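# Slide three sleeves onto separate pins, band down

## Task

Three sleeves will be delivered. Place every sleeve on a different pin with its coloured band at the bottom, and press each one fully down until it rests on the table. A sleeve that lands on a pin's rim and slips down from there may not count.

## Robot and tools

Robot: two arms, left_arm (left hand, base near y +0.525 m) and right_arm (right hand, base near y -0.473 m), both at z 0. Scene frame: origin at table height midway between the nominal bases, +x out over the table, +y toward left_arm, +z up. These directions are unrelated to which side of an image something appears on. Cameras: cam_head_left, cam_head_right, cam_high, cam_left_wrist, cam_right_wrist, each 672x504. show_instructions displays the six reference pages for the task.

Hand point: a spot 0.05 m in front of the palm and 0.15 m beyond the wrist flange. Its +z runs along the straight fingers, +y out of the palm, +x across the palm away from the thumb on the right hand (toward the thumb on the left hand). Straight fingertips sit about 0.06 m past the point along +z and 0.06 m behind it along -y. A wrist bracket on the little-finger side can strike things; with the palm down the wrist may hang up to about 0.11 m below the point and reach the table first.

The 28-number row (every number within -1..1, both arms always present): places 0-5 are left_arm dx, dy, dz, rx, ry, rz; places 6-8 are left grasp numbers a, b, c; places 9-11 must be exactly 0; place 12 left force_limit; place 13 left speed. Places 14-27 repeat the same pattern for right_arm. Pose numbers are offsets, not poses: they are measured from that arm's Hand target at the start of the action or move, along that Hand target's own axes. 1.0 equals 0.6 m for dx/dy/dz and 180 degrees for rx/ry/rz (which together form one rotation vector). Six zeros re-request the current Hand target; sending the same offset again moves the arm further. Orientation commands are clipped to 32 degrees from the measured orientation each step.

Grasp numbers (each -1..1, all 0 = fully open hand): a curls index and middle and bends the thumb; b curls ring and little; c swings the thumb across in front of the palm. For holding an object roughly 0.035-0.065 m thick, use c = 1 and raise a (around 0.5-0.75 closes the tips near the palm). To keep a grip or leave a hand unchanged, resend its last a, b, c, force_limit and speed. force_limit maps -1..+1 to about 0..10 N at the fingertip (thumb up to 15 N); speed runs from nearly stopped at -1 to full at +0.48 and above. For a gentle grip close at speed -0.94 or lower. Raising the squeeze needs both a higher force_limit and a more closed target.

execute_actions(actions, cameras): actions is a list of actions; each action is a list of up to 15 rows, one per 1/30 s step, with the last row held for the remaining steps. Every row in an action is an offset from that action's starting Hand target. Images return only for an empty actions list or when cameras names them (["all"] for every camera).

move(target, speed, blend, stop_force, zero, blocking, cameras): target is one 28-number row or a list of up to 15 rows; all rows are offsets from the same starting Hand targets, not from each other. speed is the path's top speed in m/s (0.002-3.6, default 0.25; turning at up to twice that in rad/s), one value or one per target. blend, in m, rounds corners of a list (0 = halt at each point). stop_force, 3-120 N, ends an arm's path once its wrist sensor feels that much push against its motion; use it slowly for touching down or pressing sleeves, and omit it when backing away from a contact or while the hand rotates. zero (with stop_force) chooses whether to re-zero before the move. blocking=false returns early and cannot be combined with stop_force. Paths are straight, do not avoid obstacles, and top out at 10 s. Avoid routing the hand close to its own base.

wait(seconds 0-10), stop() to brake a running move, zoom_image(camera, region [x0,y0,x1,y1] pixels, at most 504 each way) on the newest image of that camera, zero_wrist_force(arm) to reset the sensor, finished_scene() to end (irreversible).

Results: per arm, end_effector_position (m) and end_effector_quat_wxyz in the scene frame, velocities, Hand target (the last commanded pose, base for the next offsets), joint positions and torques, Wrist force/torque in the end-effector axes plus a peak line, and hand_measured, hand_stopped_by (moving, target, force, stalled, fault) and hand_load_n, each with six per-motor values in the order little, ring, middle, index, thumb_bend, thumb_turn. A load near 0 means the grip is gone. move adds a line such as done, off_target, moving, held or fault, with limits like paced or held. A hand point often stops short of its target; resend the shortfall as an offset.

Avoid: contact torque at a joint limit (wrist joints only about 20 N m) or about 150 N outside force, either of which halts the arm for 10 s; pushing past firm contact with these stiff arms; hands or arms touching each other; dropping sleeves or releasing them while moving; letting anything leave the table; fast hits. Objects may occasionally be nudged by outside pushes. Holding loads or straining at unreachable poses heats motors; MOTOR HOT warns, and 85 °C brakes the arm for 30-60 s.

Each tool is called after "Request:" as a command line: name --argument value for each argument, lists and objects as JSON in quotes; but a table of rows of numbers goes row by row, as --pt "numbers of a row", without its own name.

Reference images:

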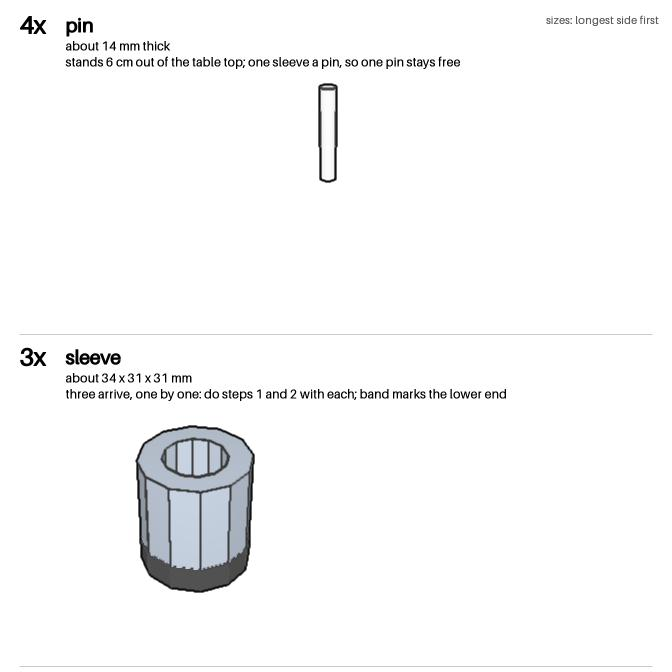

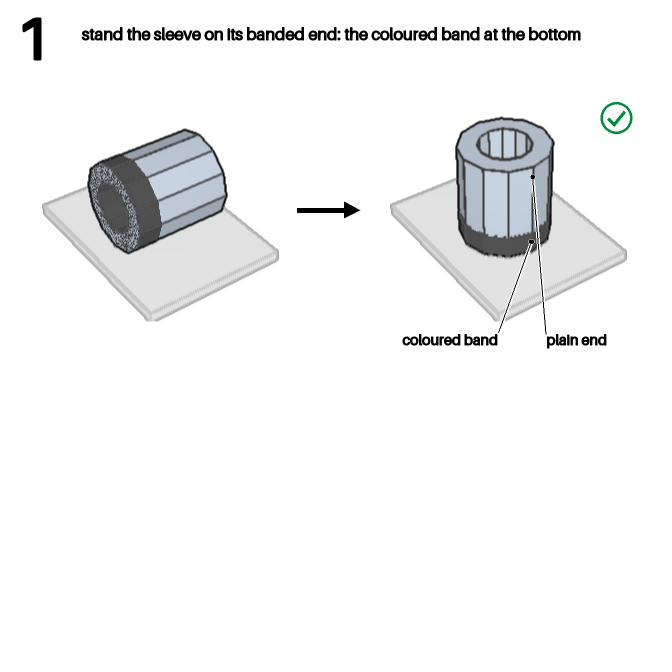

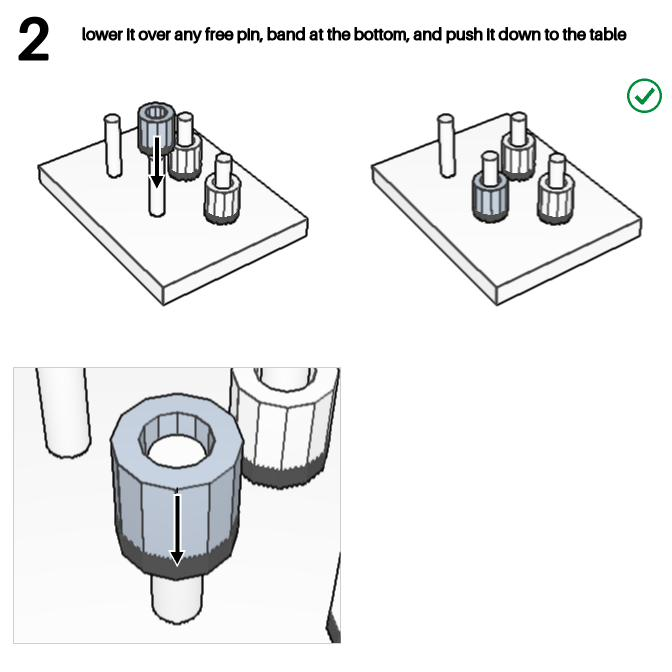

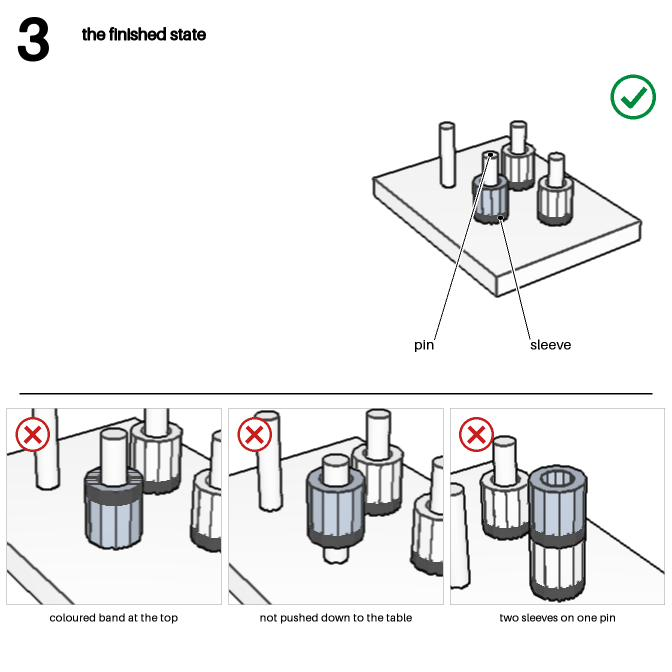

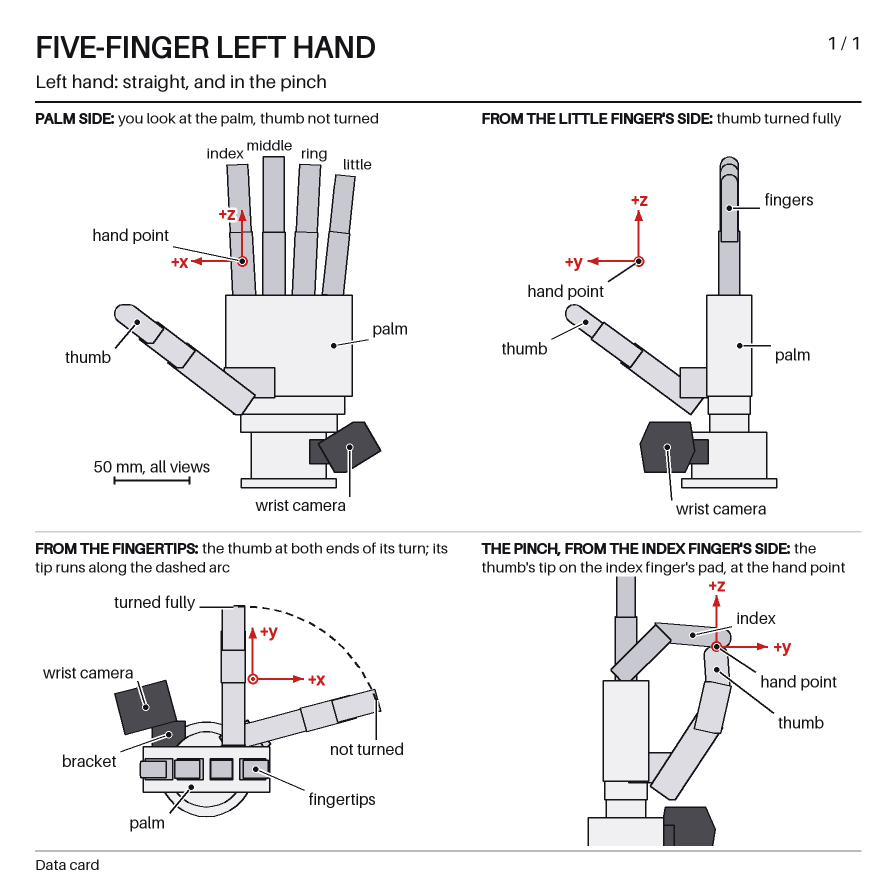

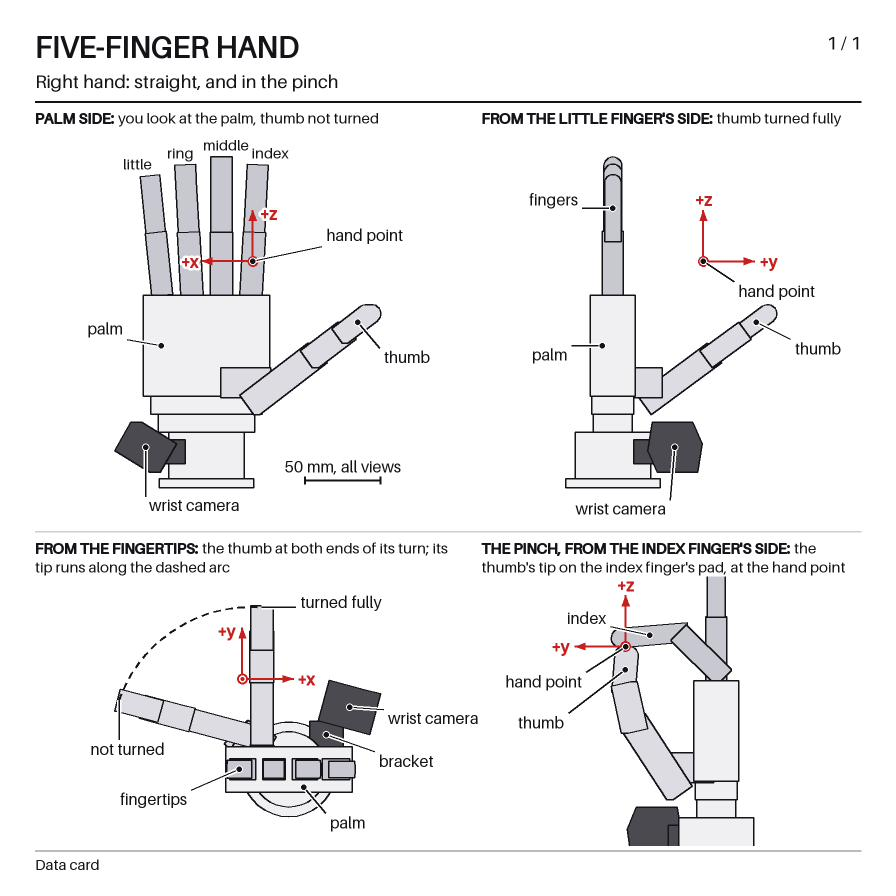

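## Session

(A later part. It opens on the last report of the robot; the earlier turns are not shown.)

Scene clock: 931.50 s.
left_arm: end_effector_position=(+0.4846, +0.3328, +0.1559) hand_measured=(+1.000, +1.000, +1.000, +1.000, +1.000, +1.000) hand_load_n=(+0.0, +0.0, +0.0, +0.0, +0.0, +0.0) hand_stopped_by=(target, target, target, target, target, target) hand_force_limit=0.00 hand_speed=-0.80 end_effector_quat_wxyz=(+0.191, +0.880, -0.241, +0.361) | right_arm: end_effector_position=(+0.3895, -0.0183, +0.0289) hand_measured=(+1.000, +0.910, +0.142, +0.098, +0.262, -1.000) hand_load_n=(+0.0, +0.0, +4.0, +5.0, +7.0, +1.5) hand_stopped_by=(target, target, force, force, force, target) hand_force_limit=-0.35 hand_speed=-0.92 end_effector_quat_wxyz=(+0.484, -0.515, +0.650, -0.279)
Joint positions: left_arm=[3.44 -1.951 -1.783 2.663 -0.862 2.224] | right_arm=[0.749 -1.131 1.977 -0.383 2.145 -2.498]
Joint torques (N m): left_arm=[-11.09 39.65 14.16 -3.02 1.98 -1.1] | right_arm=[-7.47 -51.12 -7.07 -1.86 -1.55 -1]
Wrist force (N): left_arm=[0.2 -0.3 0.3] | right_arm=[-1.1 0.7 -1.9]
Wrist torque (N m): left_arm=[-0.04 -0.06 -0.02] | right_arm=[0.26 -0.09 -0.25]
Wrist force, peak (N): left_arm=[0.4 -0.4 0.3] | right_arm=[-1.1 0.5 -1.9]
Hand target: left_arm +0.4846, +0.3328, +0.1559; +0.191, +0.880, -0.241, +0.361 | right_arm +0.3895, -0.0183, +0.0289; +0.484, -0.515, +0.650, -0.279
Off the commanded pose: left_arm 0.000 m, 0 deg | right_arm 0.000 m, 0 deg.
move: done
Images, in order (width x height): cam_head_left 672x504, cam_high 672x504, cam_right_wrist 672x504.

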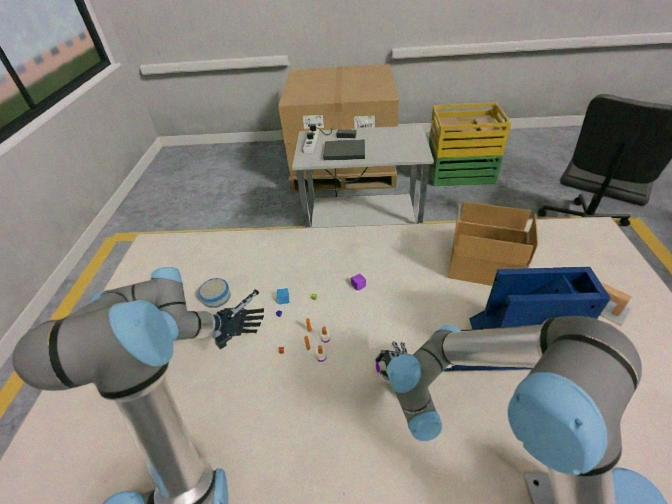

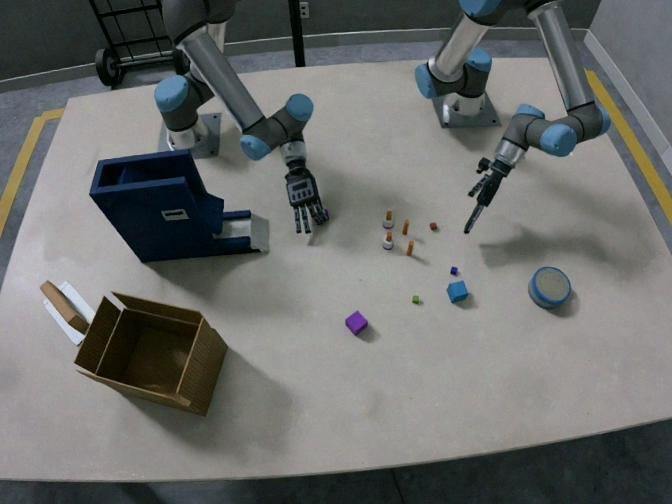

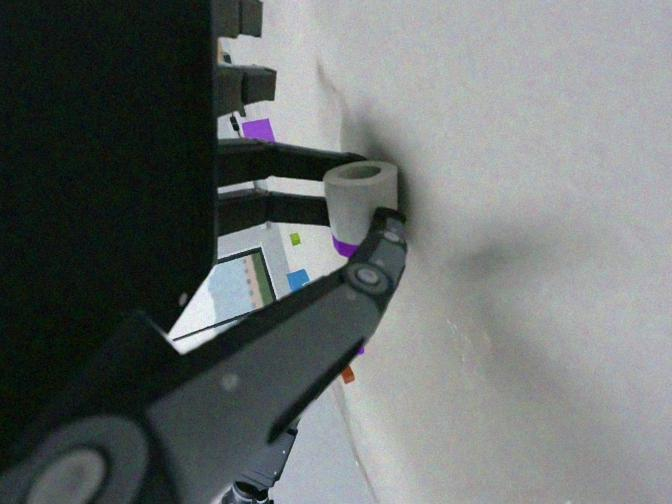

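Request:
move --pt "0 0 0 0 0 0 0 0 0 0 0 0 0 -0.8 -0.0342 -0.0861 -0.0376 0 0 0 0.6 0 1 0 0 0 -0.35 -0.92" --pt "0 0 0 0 0 0 0 0 0 0 0 0 0 -0.8 0.0137 -0.0905 -0.0605 0 0.1622 -0.3715 0.6 0 1 0 0 0 -0.35 -0.92" --speed '[0.07, 0.22]' --blend '[0.01, 0]' --cameras '["cam_right_wrist"]'

Request:
move --target '[0,0,0,0,0,0, 0,0,0,0,0,0, 0,-0.8, -0.0772,0.0533,0.0233,0,0,0, 0.6,0,1,0,0,0, -0.35,-0.92]' --speed 0.12

Request:
move --target '[0,0,0,0,0,0, 0,0,0,0,0,0, 0,-0.8, -0.016,0.011,0.0048,0,0,0, 0.6,0,1,0,0,0, -0.35,-0.92]' --speed 0.008 --stop_force 4 --cameras '["cam_high","cam_right_wrist"]'

Request:
zoom_image --camera "cam_right_wrist" --region '[250, 60, 550, 300]'

Scene clock: 964.57 s.
left_arm: end_effector_position=(+0.4846, +0.3328, +0.1559) hand_measured=(+1.000, +1.000, +1.000, +1.000, +1.000, +1.000) hand_load_n=(+0.0, +0.0, +0.0, +0.0, -0.5, +0.0) hand_stopped_by=(target, target, target, target, target, target) hand_force_limit=0.00 hand_speed=-0.80 end_effector_quat_wxyz=(+0.191, +0.880, -0.241, +0.361) | right_arm: end_effector_position=(+0.3779, -0.0480, +0.0864) hand_measured=(+1.000, +0.910, +0.142, +0.098, +0.262, -1.000) hand_load_n=(+0.0, +0.0, +4.0, +5.0, +7.0, +1.5) hand_stopped_by=(target, target, force, force, force, target) hand_force_limit=-0.35 hand_speed=-0.92 end_effector_quat_wxyz=(-0.083, +0.702, -0.357, +0.611)
Joint positions: left_arm=[3.44 -1.951 -1.783 2.663 -0.862 2.224] | right_arm=[0.98 -0.84 1.396 0.271 2.809 -3.308]
Joint torques (N m): left_arm=[-10.97 39.65 14.81 -3.28 2.25 -1.12] | right_arm=[-7.09 -63.72 -11.26 2.76 -0.11 -0.85]
Wrist force (N): left_arm=[0.5 -0.2 0.0] | right_arm=[1.0 0.9 -0.1]
Wrist torque (N m): left_arm=[-0.01 -0.11 -0.01] | right_arm=[0.05 0.02 0.26]
Wrist force, peak (N): left_arm=[0.5 -0.5 0.1] | right_arm=[-1.5 0.3 -2.0]
Hand target: left_arm +0.4846, +0.3328, +0.1559; +0.191, +0.880, -0.241, +0.361 | right_arm +0.3779, -0.0480, +0.0865; -0.083, +0.702, -0.357, +0.611
Off the commanded pose: left_arm 0.000 m, 0 deg | right_arm 0.000 m, 0 deg.
move: done
Images, in order (width x height): cam_right_wrist 672x504.

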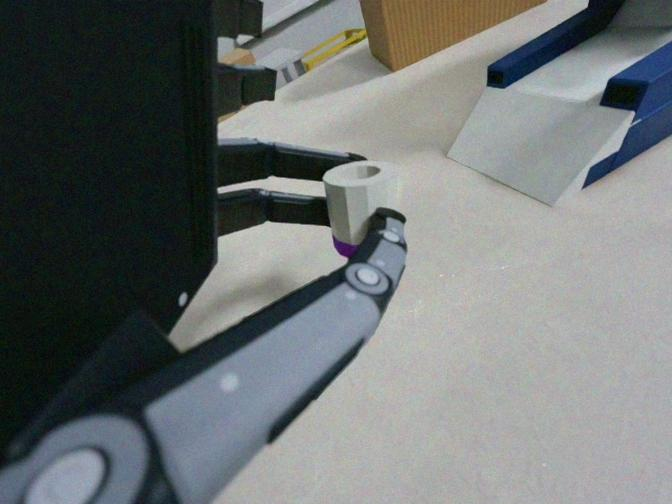

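Scene clock: 965.40 s.
left_arm: end_effector_position=(+0.4846, +0.3328, +0.1559) hand_measured=(+1.000, +1.000, +1.000, +1.000, +1.000, +1.000) hand_load_n=(+0.0, +0.0, +0.0, +0.0, +0.0, +0.0) hand_stopped_by=(target, target, target, target, target, target) hand_force_limit=0.00 hand_speed=-0.80 end_effector_quat_wxyz=(+0.191, +0.880, -0.241, +0.361) | right_arm: end_effector_position=(+0.3779, -0.0481, +0.0284) hand_measured=(+1.000, +0.910, +0.142, +0.098, +0.262, -1.000) hand_load_n=(+0.0, +0.0, +4.0, +5.0, +7.0, +1.5) hand_stopped_by=(target, target, force, force, force, target) hand_force_limit=-0.35 hand_speed=-0.92 end_effector_quat_wxyz=(-0.083, +0.702, -0.357, +0.611)
Joint positions: left_arm=[3.44 -1.951 -1.783 2.663 -0.862 2.224] | right_arm=[0.98 -0.761 1.424 0.164 2.809 -3.308]
Joint torques (N m): left_arm=[-10.78 39.7 14.02 -3.27 2.43 -1.02] | right_arm=[-7.17 -66.19 -25.49 5.05 2.07 -0.21]
Wrist force (N): left_arm=[0.1 -0.1 0.1] | right_arm=[1.0 1.1 -0.1]
Wrist torque (N m): left_arm=[0.00 -0.05 -0.04] | right_arm=[0.08 0.01 0.27]
Wrist force, peak (N): left_arm=[0.2 -0.5 -0.2] | right_arm=[2.3 -0.1 -0.3]
Hand target: left_arm +0.4846, +0.3328, +0.1559; +0.191, +0.880, -0.241, +0.361 | right_arm +0.3779, -0.0480, +0.0285; -0.083, +0.702, -0.357, +0.611
Off the commanded pose: left_arm 0.000 m, 0 deg | right_arm 0.000 m, 0 deg.
move: done

Scene clock: 967.97 s.
left_arm: end_effector_position=(+0.4846, +0.3328, +0.1559) hand_measured=(+1.000, +1.000, +1.000, +1.000, +1.000, +1.000) hand_load_n=(+0.0, +0.0, +0.0, +0.0, +0.0, +0.0) hand_stopped_by=(target, target, target, target, target, target) hand_force_limit=0.00 hand_speed=-0.80 end_effector_quat_wxyz=(+0.191, +0.880, -0.241, +0.361) | right_arm: end_effector_position=(+0.3779, -0.0480, +0.0166) hand_measured=(+1.000, +0.910, +0.142, +0.098, +0.260, -1.000) hand_load_n=(+0.0, +0.0, +0.0, +1.0, +0.5, +0.0) hand_stopped_by=(target, target, force, force, force, target) hand_force_limit=-0.35 hand_speed=-0.92 end_effector_quat_wxyz=(-0.083, +0.702, -0.357, +0.611)
Joint positions: left_arm=[3.44 -1.951 -1.783 2.663 -0.862 2.224] | right_arm=[0.98 -0.743 1.427 0.143 2.809 -3.308]
Joint torques (N m): left_arm=[-11.49 39.43 13.78 -3.31 2.43 -1.07] | right_arm=[0.13 -66.28 -17.47 4.85 2.88 1.1]
Wrist force (N): left_arm=[0.2 -0.1 0.1] | right_arm=[4.2 -1.5 -1.1]
Wrist torque (N m): left_arm=[-0.01 -0.06 -0.04] | right_arm=[0.09 0.06 0.28]
Wrist force, peak (N): left_arm=[0.4 -0.5 0.1] | right_arm=[5.6 -2.6 -1.6]
Hand target: left_arm +0.4846, +0.3328, +0.1559; +0.191, +0.880, -0.241, +0.361 | right_arm +0.3779, -0.0480, +0.0166; -0.083, +0.702, -0.357, +0.611
Off the commanded pose: left_arm 0.000 m, 0 deg | right_arm 0.000 m, 0 deg.
move: contact (right_arm)
Images, in order (width x height): cam_high 672x504, cam_right_wrist 672x504.

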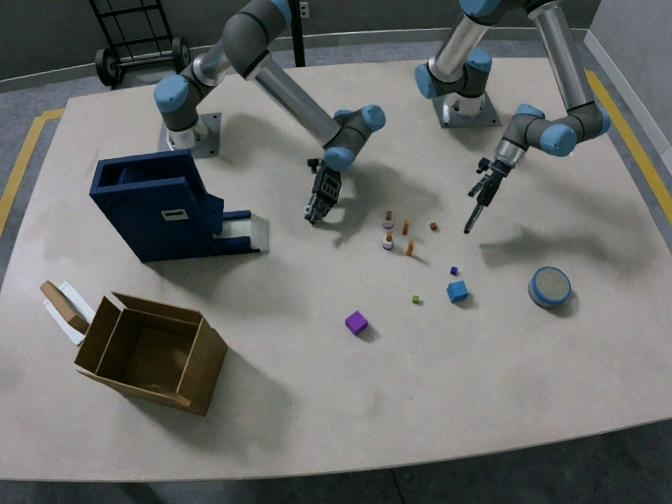

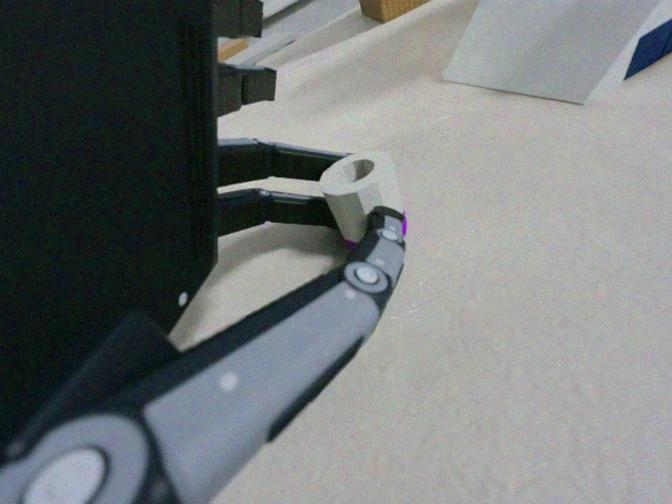

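Scaled by 1.680 from the camera's 672x504 image, which has a finer 960x720 frame.

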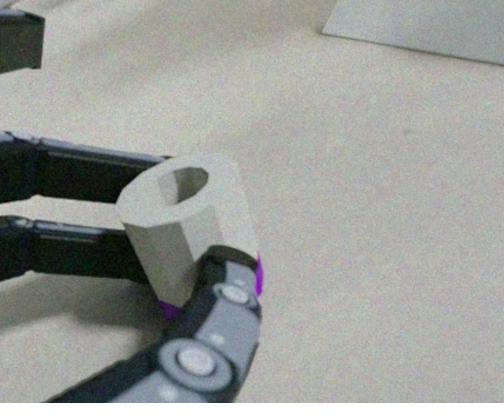

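Request:
move --pt "0 0 0 0 0 0 0 0 0 0 0 0 0 -0.8 0 0 0 0 0 0 0.34 0 1 0 0 0 -0.35 -0.88" --pt "0 0 0 0 0 0 0 0 0 0 0 0 0 -0.8 0.0185 -0.0072 -0.0078 0 -0.1178 0.2697 0.34 0 1 0 0 0 -0.35 -0.88" --speed 0.12 --cameras '["cam_high","cam_right_wrist","cam_head_left","cam_left_wrist"]'

Request:
zoom_image --camera "cam_right_wrist" --region '[250, 60, 550, 300]'

Request:
zoom_image --camera "cam_head_left" --region '[340, 320, 440, 400]'

Request:
zoom_image --camera "cam_high" --region '[280, 180, 370, 250]'

Scene clock: 978.70 s.
left_arm: end_effector_position=(+0.4846, +0.3328, +0.1559) hand_measured=(+1.000, +1.000, +1.000, +1.000, +1.000, +1.000) hand_load_n=(+0.0, +0.0, +0.0, +0.0, +0.0, +0.0) hand_stopped_by=(target, target, target, target, target, target) hand_force_limit=0.00 hand_speed=-0.80 end_effector_quat_wxyz=(+0.191, +0.880, -0.241, +0.361) | right_arm: end_effector_position=(+0.3754, -0.0500, +0.0291) hand_measured=(+1.000, +0.950, +0.470, +0.320, +0.396, -1.000) hand_load_n=(+0.0, +0.0, +0.0, -0.5, +0.0, +0.0) hand_stopped_by=(target, target, target, target, target, target) hand_force_limit=-0.35 hand_speed=-0.88 end_effector_quat_wxyz=(-0.388, +0.591, -0.592, +0.387) end_effector_velocity=(-0.001, -0.001, -0.001) end_effector_angular_velocity=(-0.008, +0.002, +0.000)
Joint positions: left_arm=[3.44 -1.951 -1.783 2.663 -0.862 2.224] | right_arm=[0.807 -1.12 1.905 -0.21 2.317 -2.727]
Joint velocities: left_arm=[within noise] | right_arm=[0.003 0.002 -0.002 0.005 0.005 -0.003]
Joint torques (N m): left_arm=[-10.77 39.48 14.41 -3.41 2.41 -1.04] | right_arm=[6.85 -28.14 -26.1 3.2 3.63 -1.07]
Wrist force (N): left_arm=[0.4 -0.3 -0.2] | right_arm=[-0.2 0.3 -1.1]
Wrist torque (N m): left_arm=[-0.01 -0.10 -0.02] | right_arm=[0.17 -0.10 -0.16]
Wrist force, peak (N): left_arm=[0.4 -0.4 0.1] | right_arm=[4.7 -1.9 -1.2]
Hand target: left_arm +0.4846, +0.3328, +0.1559; +0.191, +0.880, -0.241, +0.361 | right_arm +0.3754, -0.0500, +0.0290; -0.387, +0.591, -0.592, +0.387
Off the commanded pose: left_arm 0.000 m, 0 deg | right_arm 0.000 m, 0 deg.
move: done
Images, in order (width x height): cam_head_left 672x504, cam_high 672x504, cam_left_wrist 672x504, cam_right_wrist 672x504.

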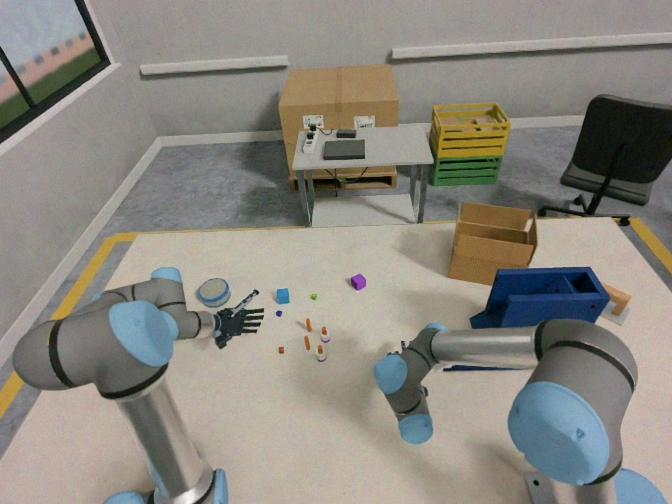

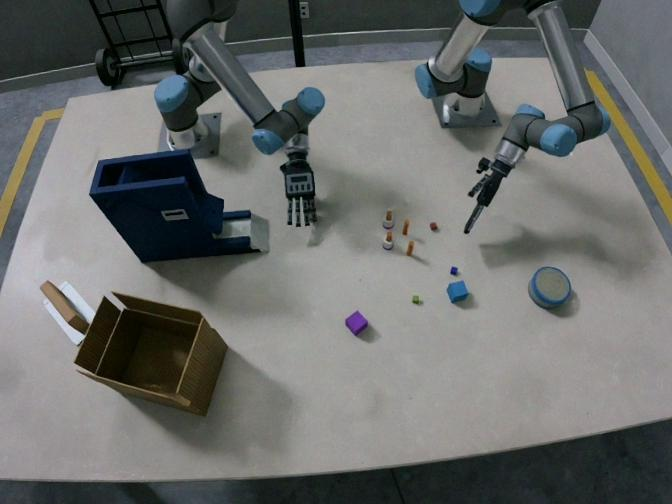

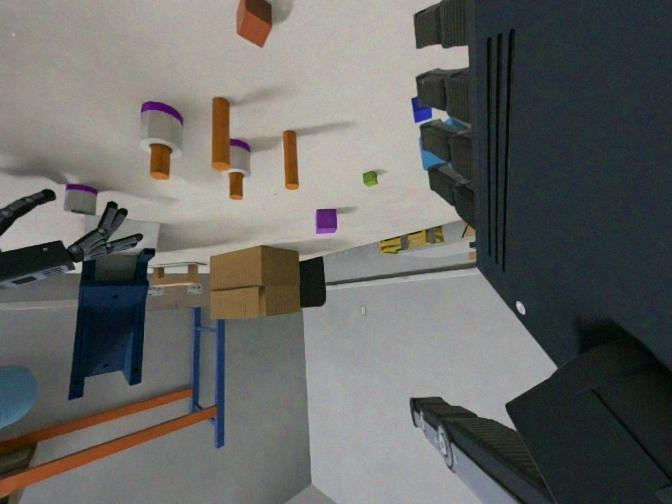

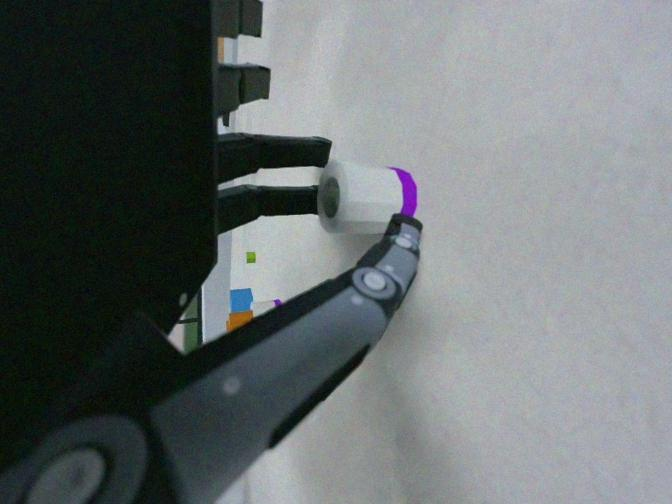

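Scaled by 1.680 from the camera's 672x504 image, which has a finer 960x720 frame.

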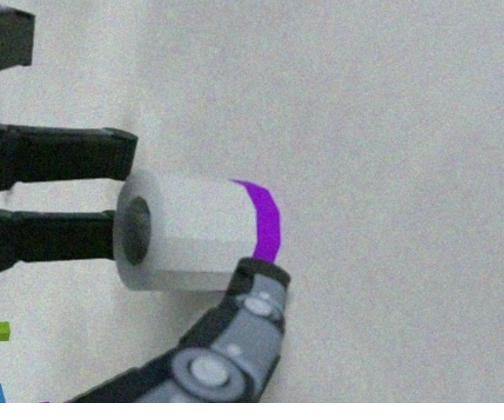

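Scaled by 5.040 from the camera's 672x504 image, which has a finer 960x720 frame.

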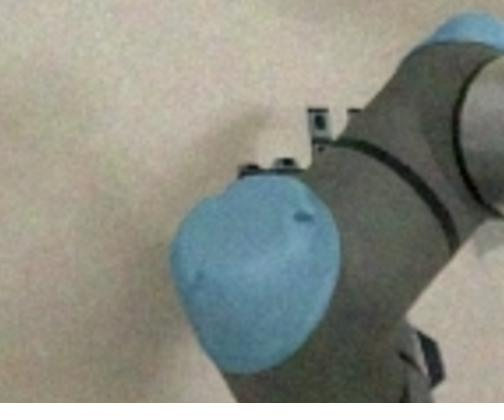

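Scaled by 5.600 from the camera's 672x504 image, which has a finer 960x720 frame.

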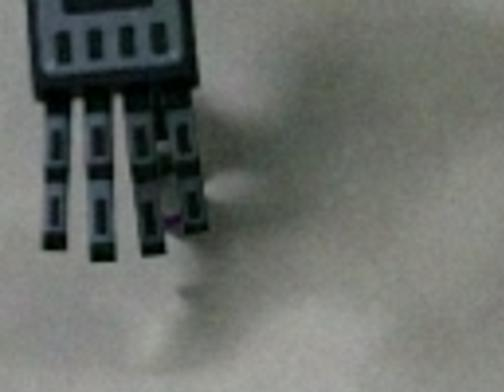

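Request:
move --target '[0,0,0,0,0,0, 0,0,0,0,0,0, 0,-0.8, 0,0,0,0,0,0, 0.6,0,1,0,0,0, -0.35,-0.92]' --speed 0.05 --cameras '["cam_right_wrist"]'

Request:
zoom_image --camera "cam_right_wrist" --region '[250, 60, 550, 300]'

Scene clock: 988.80 s.
left_arm: end_effector_position=(+0.4846, +0.3328, +0.1559) hand_measured=(+1.000, +1.000, +1.000, +1.000, +1.000, +1.000) hand_load_n=(+0.0, +0.0, +0.0, +0.0, +0.0, +0.0) hand_stopped_by=(target, target, target, target, target, target) hand_force_limit=0.00 hand_speed=-0.80 end_effector_quat_wxyz=(+0.191, +0.880, -0.241, +0.361) | right_arm: end_effector_position=(+0.3754, -0.0500, +0.0290) hand_measured=(+1.000, +0.910, +0.142, -0.200, +0.216, -1.000) hand_load_n=(+0.0, +0.0, +5.5, +0.5, +5.0, +0.5) hand_stopped_by=(target, target, force, target, force, target) hand_force_limit=-0.35 hand_speed=-0.92 end_effector_quat_wxyz=(-0.387, +0.591, -0.592, +0.387)
Joint positions: left_arm=[3.44 -1.951 -1.783 2.663 -0.862 2.224] | right_arm=[0.808 -1.12 1.904 -0.21 2.317 -2.727]
Joint torques (N m): left_arm=[-11.09 39.7 14.08 -3.39 2.52 -1.09] | right_arm=[5.64 -28.12 -24.06 1.09 2.95 1.13]
Wrist force (N): left_arm=[0.2 -0.3 0.0] | right_arm=[0.0 -0.3 -1.2]
Wrist torque (N m): left_arm=[-0.03 -0.06 -0.03] | right_arm=[0.14 -0.09 -0.19]
Wrist force, peak (N): left_arm=[0.3 -0.5 0.2] | right_arm=[-0.1 -0.9 -1.4]
Hand target: left_arm +0.4846, +0.3328, +0.1559; +0.191, +0.880, -0.241, +0.361 | right_arm +0.3754, -0.0500, +0.0290; -0.387, +0.591, -0.592, +0.387
Off the commanded pose: left_arm 0.000 m, 0 deg | right_arm 0.000 m, 0 deg.
move: done
Images, in order (width x height): cam_right_wrist 672x504.

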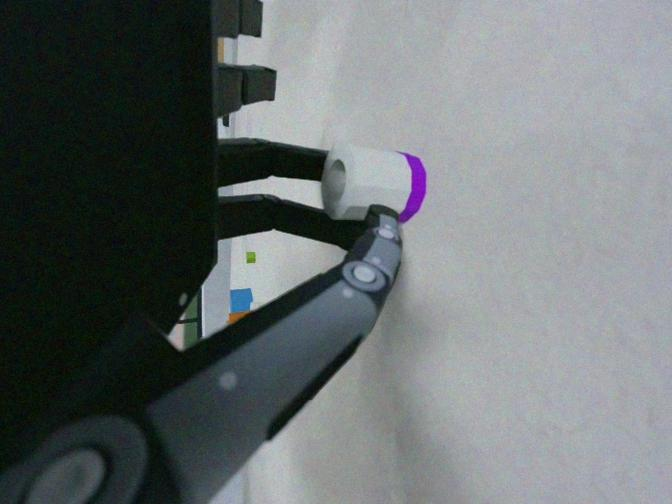

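Scaled by 1.680 from the camera's 672x504 image, which has a finer 960x720 frame.

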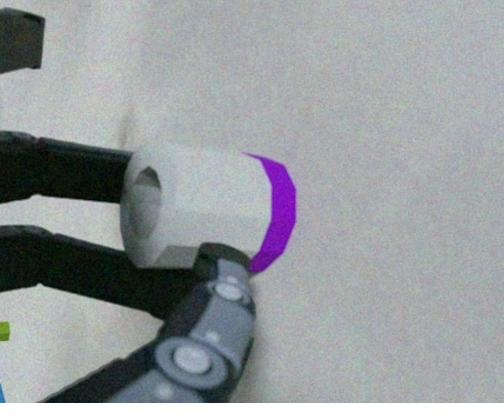

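Request:
move --pt "0 0 0 0 0 0 0 0 0 0 0 0 0 -0.8 0 0 0 0 0 0 0.34 0 1 0 0 0 -0.35 -0.85" --pt "0 0 0 0 0 0 0 0 0 0 0 0 0 -0.8 0.0125 0 0 0 0 0 0.34 0 1 0 0 0 -0.35 -0.85" --speed 0.03 --cameras '["cam_right_wrist","cam_left_wrist"]'

Request:
zoom_image --camera "cam_right_wrist" --region '[250, 60, 550, 300]'

Scene clock: 994.73 s.
left_arm: end_effector_position=(+0.4846, +0.3328, +0.1559) hand_measured=(+1.000, +1.000, +1.000, +1.000, +1.000, +1.000) hand_load_n=(+0.0, +0.0, +0.0, +0.0, +0.0, +0.0) hand_stopped_by=(target, target, target, target, target, target) hand_force_limit=0.00 hand_speed=-0.80 end_effector_quat_wxyz=(+0.191, +0.880, -0.241, +0.361) | right_arm: end_effector_position=(+0.3754, -0.0576, +0.0290) hand_measured=(+1.000, +0.950, +0.470, +0.320, +0.396, -1.000) hand_load_n=(+0.0, +0.0, +0.0, +0.0, +0.0, +0.0) hand_stopped_by=(target, target, target, target, target, target) hand_force_limit=-0.35 hand_speed=-0.85 end_effector_quat_wxyz=(-0.388, +0.591, -0.592, +0.387)
Joint positions: left_arm=[3.44 -1.951 -1.783 2.663 -0.862 2.224] | right_arm=[0.795 -1.134 1.927 -0.224 2.306 -2.736]
Joint torques (N m): left_arm=[-11.04 40.36 14.63 -3.66 2.48 -0.95] | right_arm=[5.29 -30.54 -25.67 1.77 1.13 0.99]
Wrist force (N): left_arm=[0.3 -0.5 0.1] | right_arm=[-0.3 0.4 -0.9]
Wrist torque (N m): left_arm=[-0.07 -0.07 -0.02] | right_arm=[0.16 -0.09 -0.17]
Wrist force, peak (N): left_arm=[0.5 -0.4 0.1] | right_arm=[0.3 -0.3 -1.6]
Hand target: left_arm +0.4846, +0.3328, +0.1559; +0.191, +0.880, -0.241, +0.361 | right_arm +0.3754, -0.0575, +0.0290; -0.387, +0.591, -0.592, +0.387
Off the commanded pose: left_arm 0.000 m, 0 deg | right_arm 0.000 m, 0 deg.
move: done
Images, in order (width x height): cam_left_wrist 672x504, cam_right_wrist 672x504.

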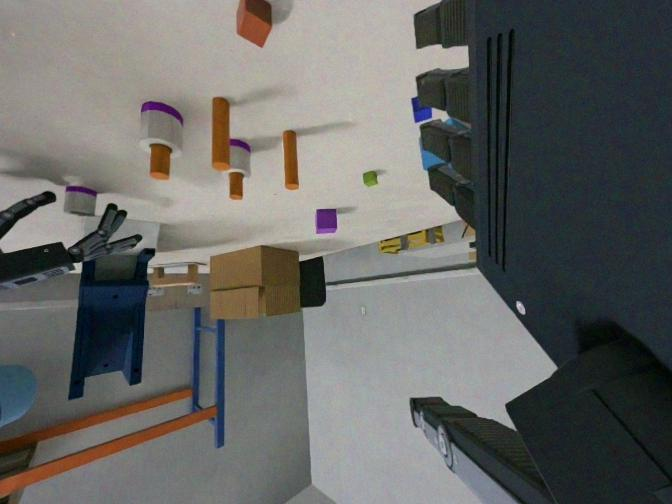

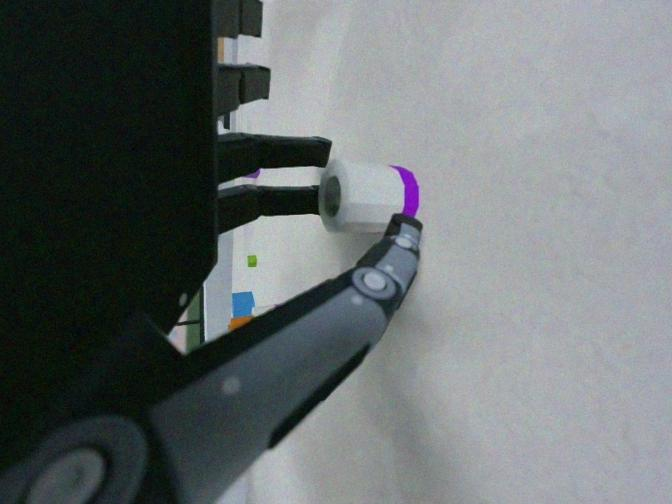

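Scaled by 1.680 from the camera's 672x504 image, which has a finer 960x720 frame.

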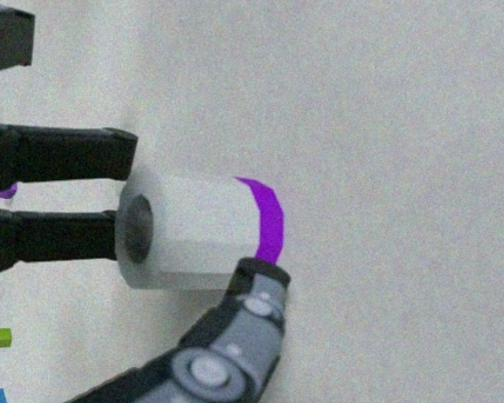

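Request:
move --pt "0 0 0 0 0 0 0 0 0 0 0 0 0 -0.8 0.0067 0 0 0 0 0 0.34 0 1 0 0 0 -0.35 -0.85" --pt "0 0 0 0 0 0 0 0 0 0 0 0 0 -0.8 0.0067 0 0 0 0 0 0.6 0 1 0 0 0 -0.35 -0.93" --speed 0.03 --cameras '["cam_right_wrist","cam_left_wrist"]'

Request:
zoom_image --camera "cam_right_wrist" --region '[250, 60, 550, 300]'

Scene clock: 1001.63 s.
left_arm: end_effector_position=(+0.4846, +0.3328, +0.1559) hand_measured=(+1.000, +1.000, +1.000, +1.000, +1.000, +1.000) hand_load_n=(+0.0, +0.0, +0.0, +0.5, +0.0, +0.0) hand_stopped_by=(target, target, target, target, target, target) hand_force_limit=0.00 hand_speed=-0.80 end_effector_quat_wxyz=(+0.191, +0.880, -0.241, +0.361) | right_arm: end_effector_position=(+0.3754, -0.0615, +0.0290) hand_measured=(+1.000, +0.910, +0.118, +0.080, +0.254, -1.000) hand_load_n=(+0.0, +0.0, +4.0, +5.0, +6.0, -0.5) hand_stopped_by=(target, target, force, force, force, target) hand_force_limit=-0.35 hand_speed=-0.93 end_effector_quat_wxyz=(-0.387, +0.591, -0.592, +0.387)
Joint positions: left_arm=[3.44 -1.951 -1.783 2.663 -0.862 2.224] | right_arm=[0.788 -1.141 1.939 -0.232 2.3 -2.741]
Joint torques (N m): left_arm=[-10.97 40.09 14.47 -3.6 2.47 -1.07] | right_arm=[6.28 -27.54 -25.7 2.76 2.58 1.02]
Wrist force (N): left_arm=[0.2 -0.2 0.1] | right_arm=[-0.2 0.4 -1.1]
Wrist torque (N m): left_arm=[-0.01 -0.07 -0.03] | right_arm=[0.16 -0.10 0.00]
Wrist force, peak (N): left_arm=[0.4 -0.5 0.1] | right_arm=[-0.2 0.2 -1.5]
Hand target: left_arm +0.4846, +0.3328, +0.1559; +0.191, +0.880, -0.241, +0.361 | right_arm +0.3754, -0.0615, +0.0290; -0.387, +0.591, -0.592, +0.387
Off the commanded pose: left_arm 0.000 m, 0 deg | right_arm 0.000 m, 0 deg.
move: done
Images, in order (width x height): cam_left_wrist 672x504, cam_right_wrist 672x504.

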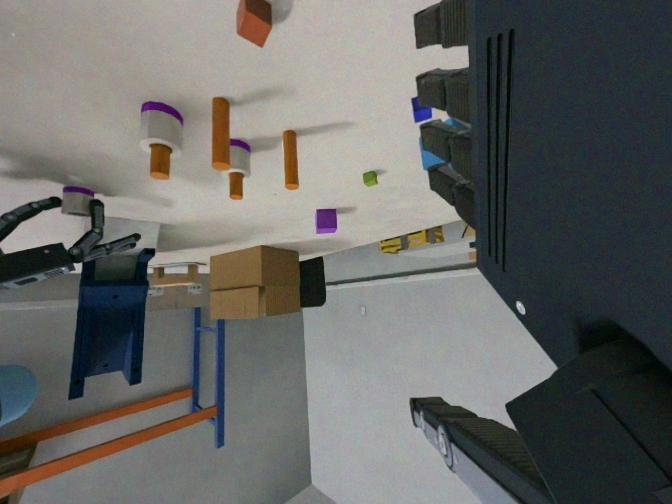

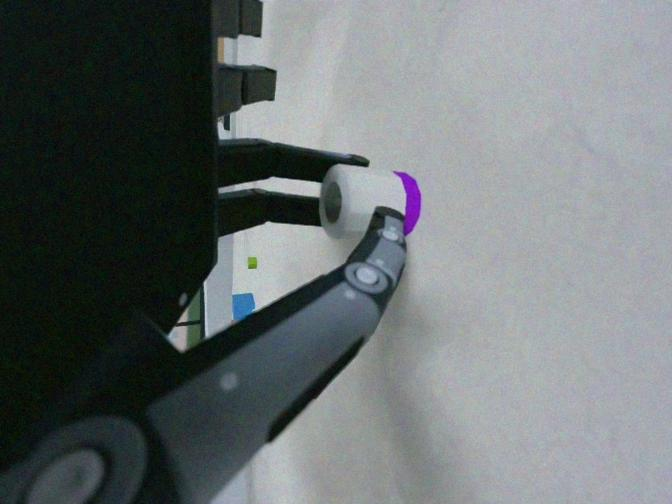

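Scaled by 1.680 from the camera's 672x504 image, which has a finer 960x720 frame.

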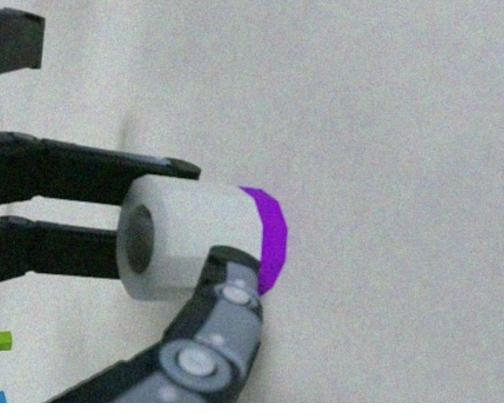

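Request:
move --pt "-0.0143 -0.0405 -0.0255 0 0 0 0 0 0 0 0 0 0 -0.8 0 -0.1222 -0.0533 0 0 0 0.6 0 1 0 0 0 -0.35 -0.93" --pt "-0.0143 -0.0405 -0.0255 0 0 0 0 0 0 0 0 0 0 -0.8 -0.4448 -0.2255 0.1895 0 -0.458 -0.2 0.6 0 1 0 0 0 -0.35 -0.93" --speed '[0.08, 0.22]' --blend '[0.02, 0]' --cameras '["all"]'

Request:
zoom_image --camera "cam_left_wrist" --region '[230, 90, 340, 250]'

Request:
zoom_image --camera "cam_head_left" --region '[285, 290, 345, 350]'

Request:
zoom_image --camera "cam_head_right" --region '[285, 290, 345, 350]'

Request:
zoom_image --camera "cam_right_wrist" --region '[310, 130, 530, 290]'

Request:
zoom_image --camera "cam_high" --region '[385, 210, 435, 265]'

Scene clock: 1010.77 s.
left_arm: end_effector_position=(+0.4846, +0.3628, +0.1559) hand_measured=(+1.000, +1.000, +1.000, +1.000, +1.000, +1.000) hand_load_n=(+0.0, +0.0, +0.0, +0.0, +0.0, +0.0) hand_stopped_by=(target, target, target, target, target, target) hand_force_limit=0.00 hand_speed=-0.80 end_effector_quat_wxyz=(+0.191, +0.880, -0.241, +0.361) | right_arm: end_effector_position=(+0.5338, +0.2052, +0.1076) hand_measured=(+1.000, +0.910, +0.118, +0.080, +0.254, -1.000) hand_load_n=(+0.0, +0.0, +4.0, +4.5, +6.0, -0.5) hand_stopped_by=(target, target, force, force, force, target) hand_force_limit=-0.35 hand_speed=-0.93 end_effector_quat_wxyz=(-0.548, +0.837, +0.000, +0.001)
Joint positions: left_arm=[3.511 -1.964 -1.779 2.615 -0.829 2.309] | right_arm=[0.486 -0.305 0.184 0.847 0.646 -3.76]
Joint torques (N m): left_arm=[-12.15 51.26 9.4 0.41 -1.43 -0.97] | right_arm=[6.96 -85.44 -13.78 -0.72 -3.93 0.46]
Wrist force (N): left_arm=[-0.1 -0.6 0.4] | right_arm=[-0.8 0.7 -1.0]
Wrist torque (N m): left_arm=[-0.11 0.00 -0.03] | right_arm=[0.18 0.00 -0.01]
Wrist force, peak (N): left_arm=[-0.5 -0.7 0.3] | right_arm=[-0.5 1.4 -1.5]
Hand target: left_arm +0.4846, +0.3628, +0.1559; +0.191, +0.880, -0.241, +0.361 | right_arm +0.5338, +0.2052, +0.1077; -0.548, +0.837, +0.000, +0.001
Off the commanded pose: left_arm 0.000 m, 0 deg | right_arm 0.000 m, 0 deg.
move: done

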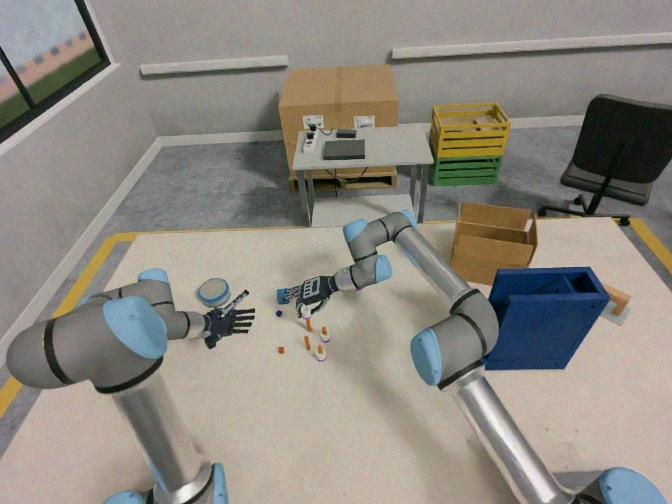

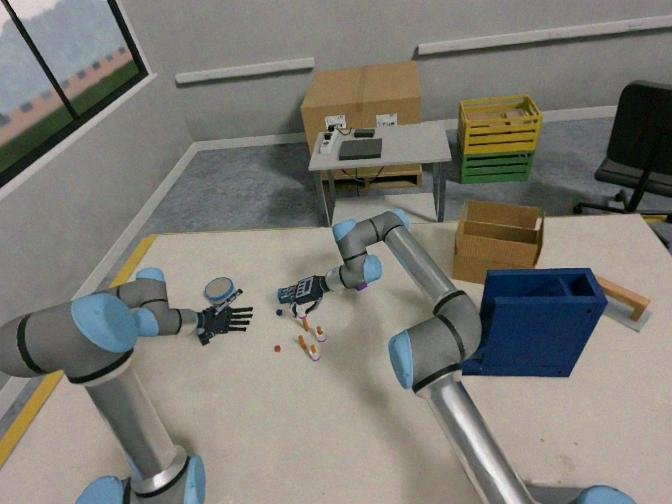

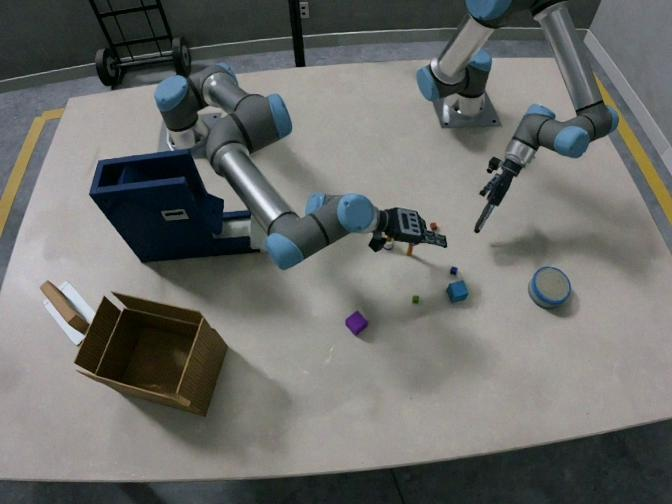

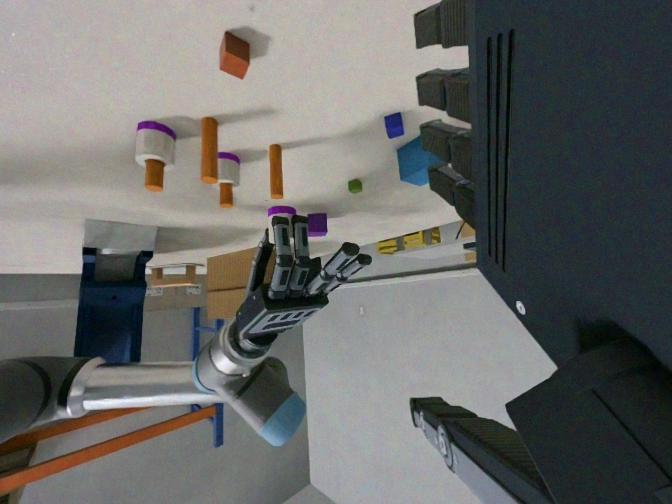

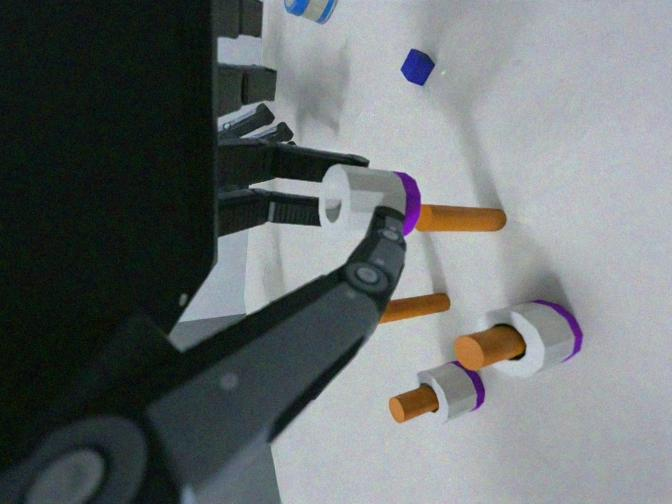

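Scaled by 3.150 from the camera's 672x504 image, which has a finer 960x720 frame.

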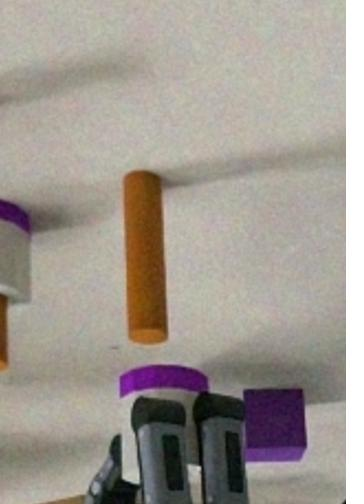

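Scaled by 8.400 from the camera's 672x504 image, which has a finer 960x720 frame.

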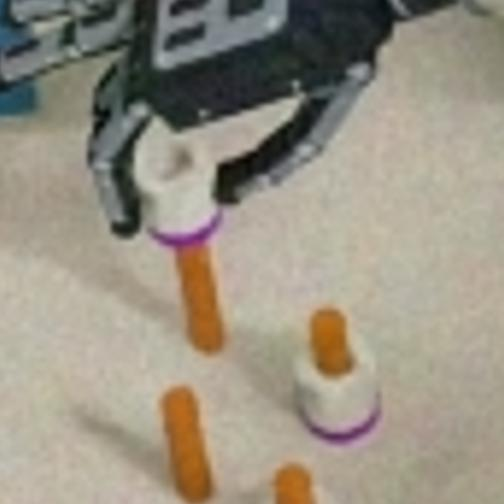

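Scaled by 8.400 from the camera's 672x504 image, which has a finer 960x720 frame.

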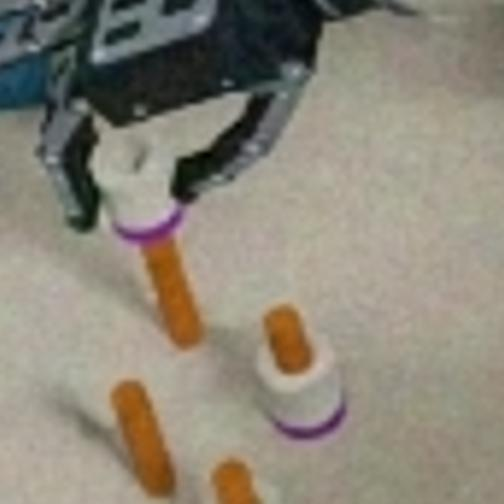

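Scaled by 2.291 from the camera's 672x504 image, which has a finer 960x720 frame.

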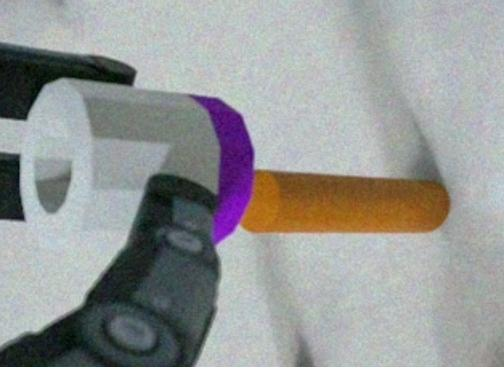

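Scaled by 9.164 from the camera's 672x504 image, which has a finer 960x720 frame.

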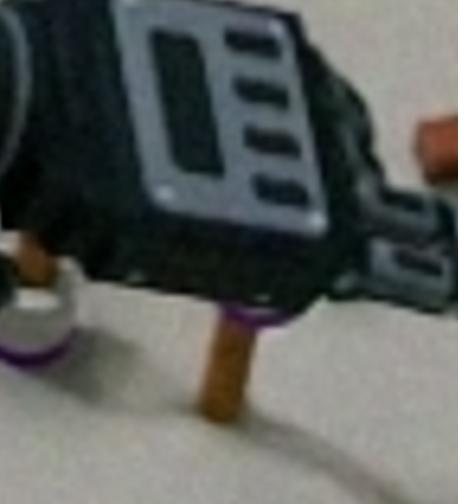

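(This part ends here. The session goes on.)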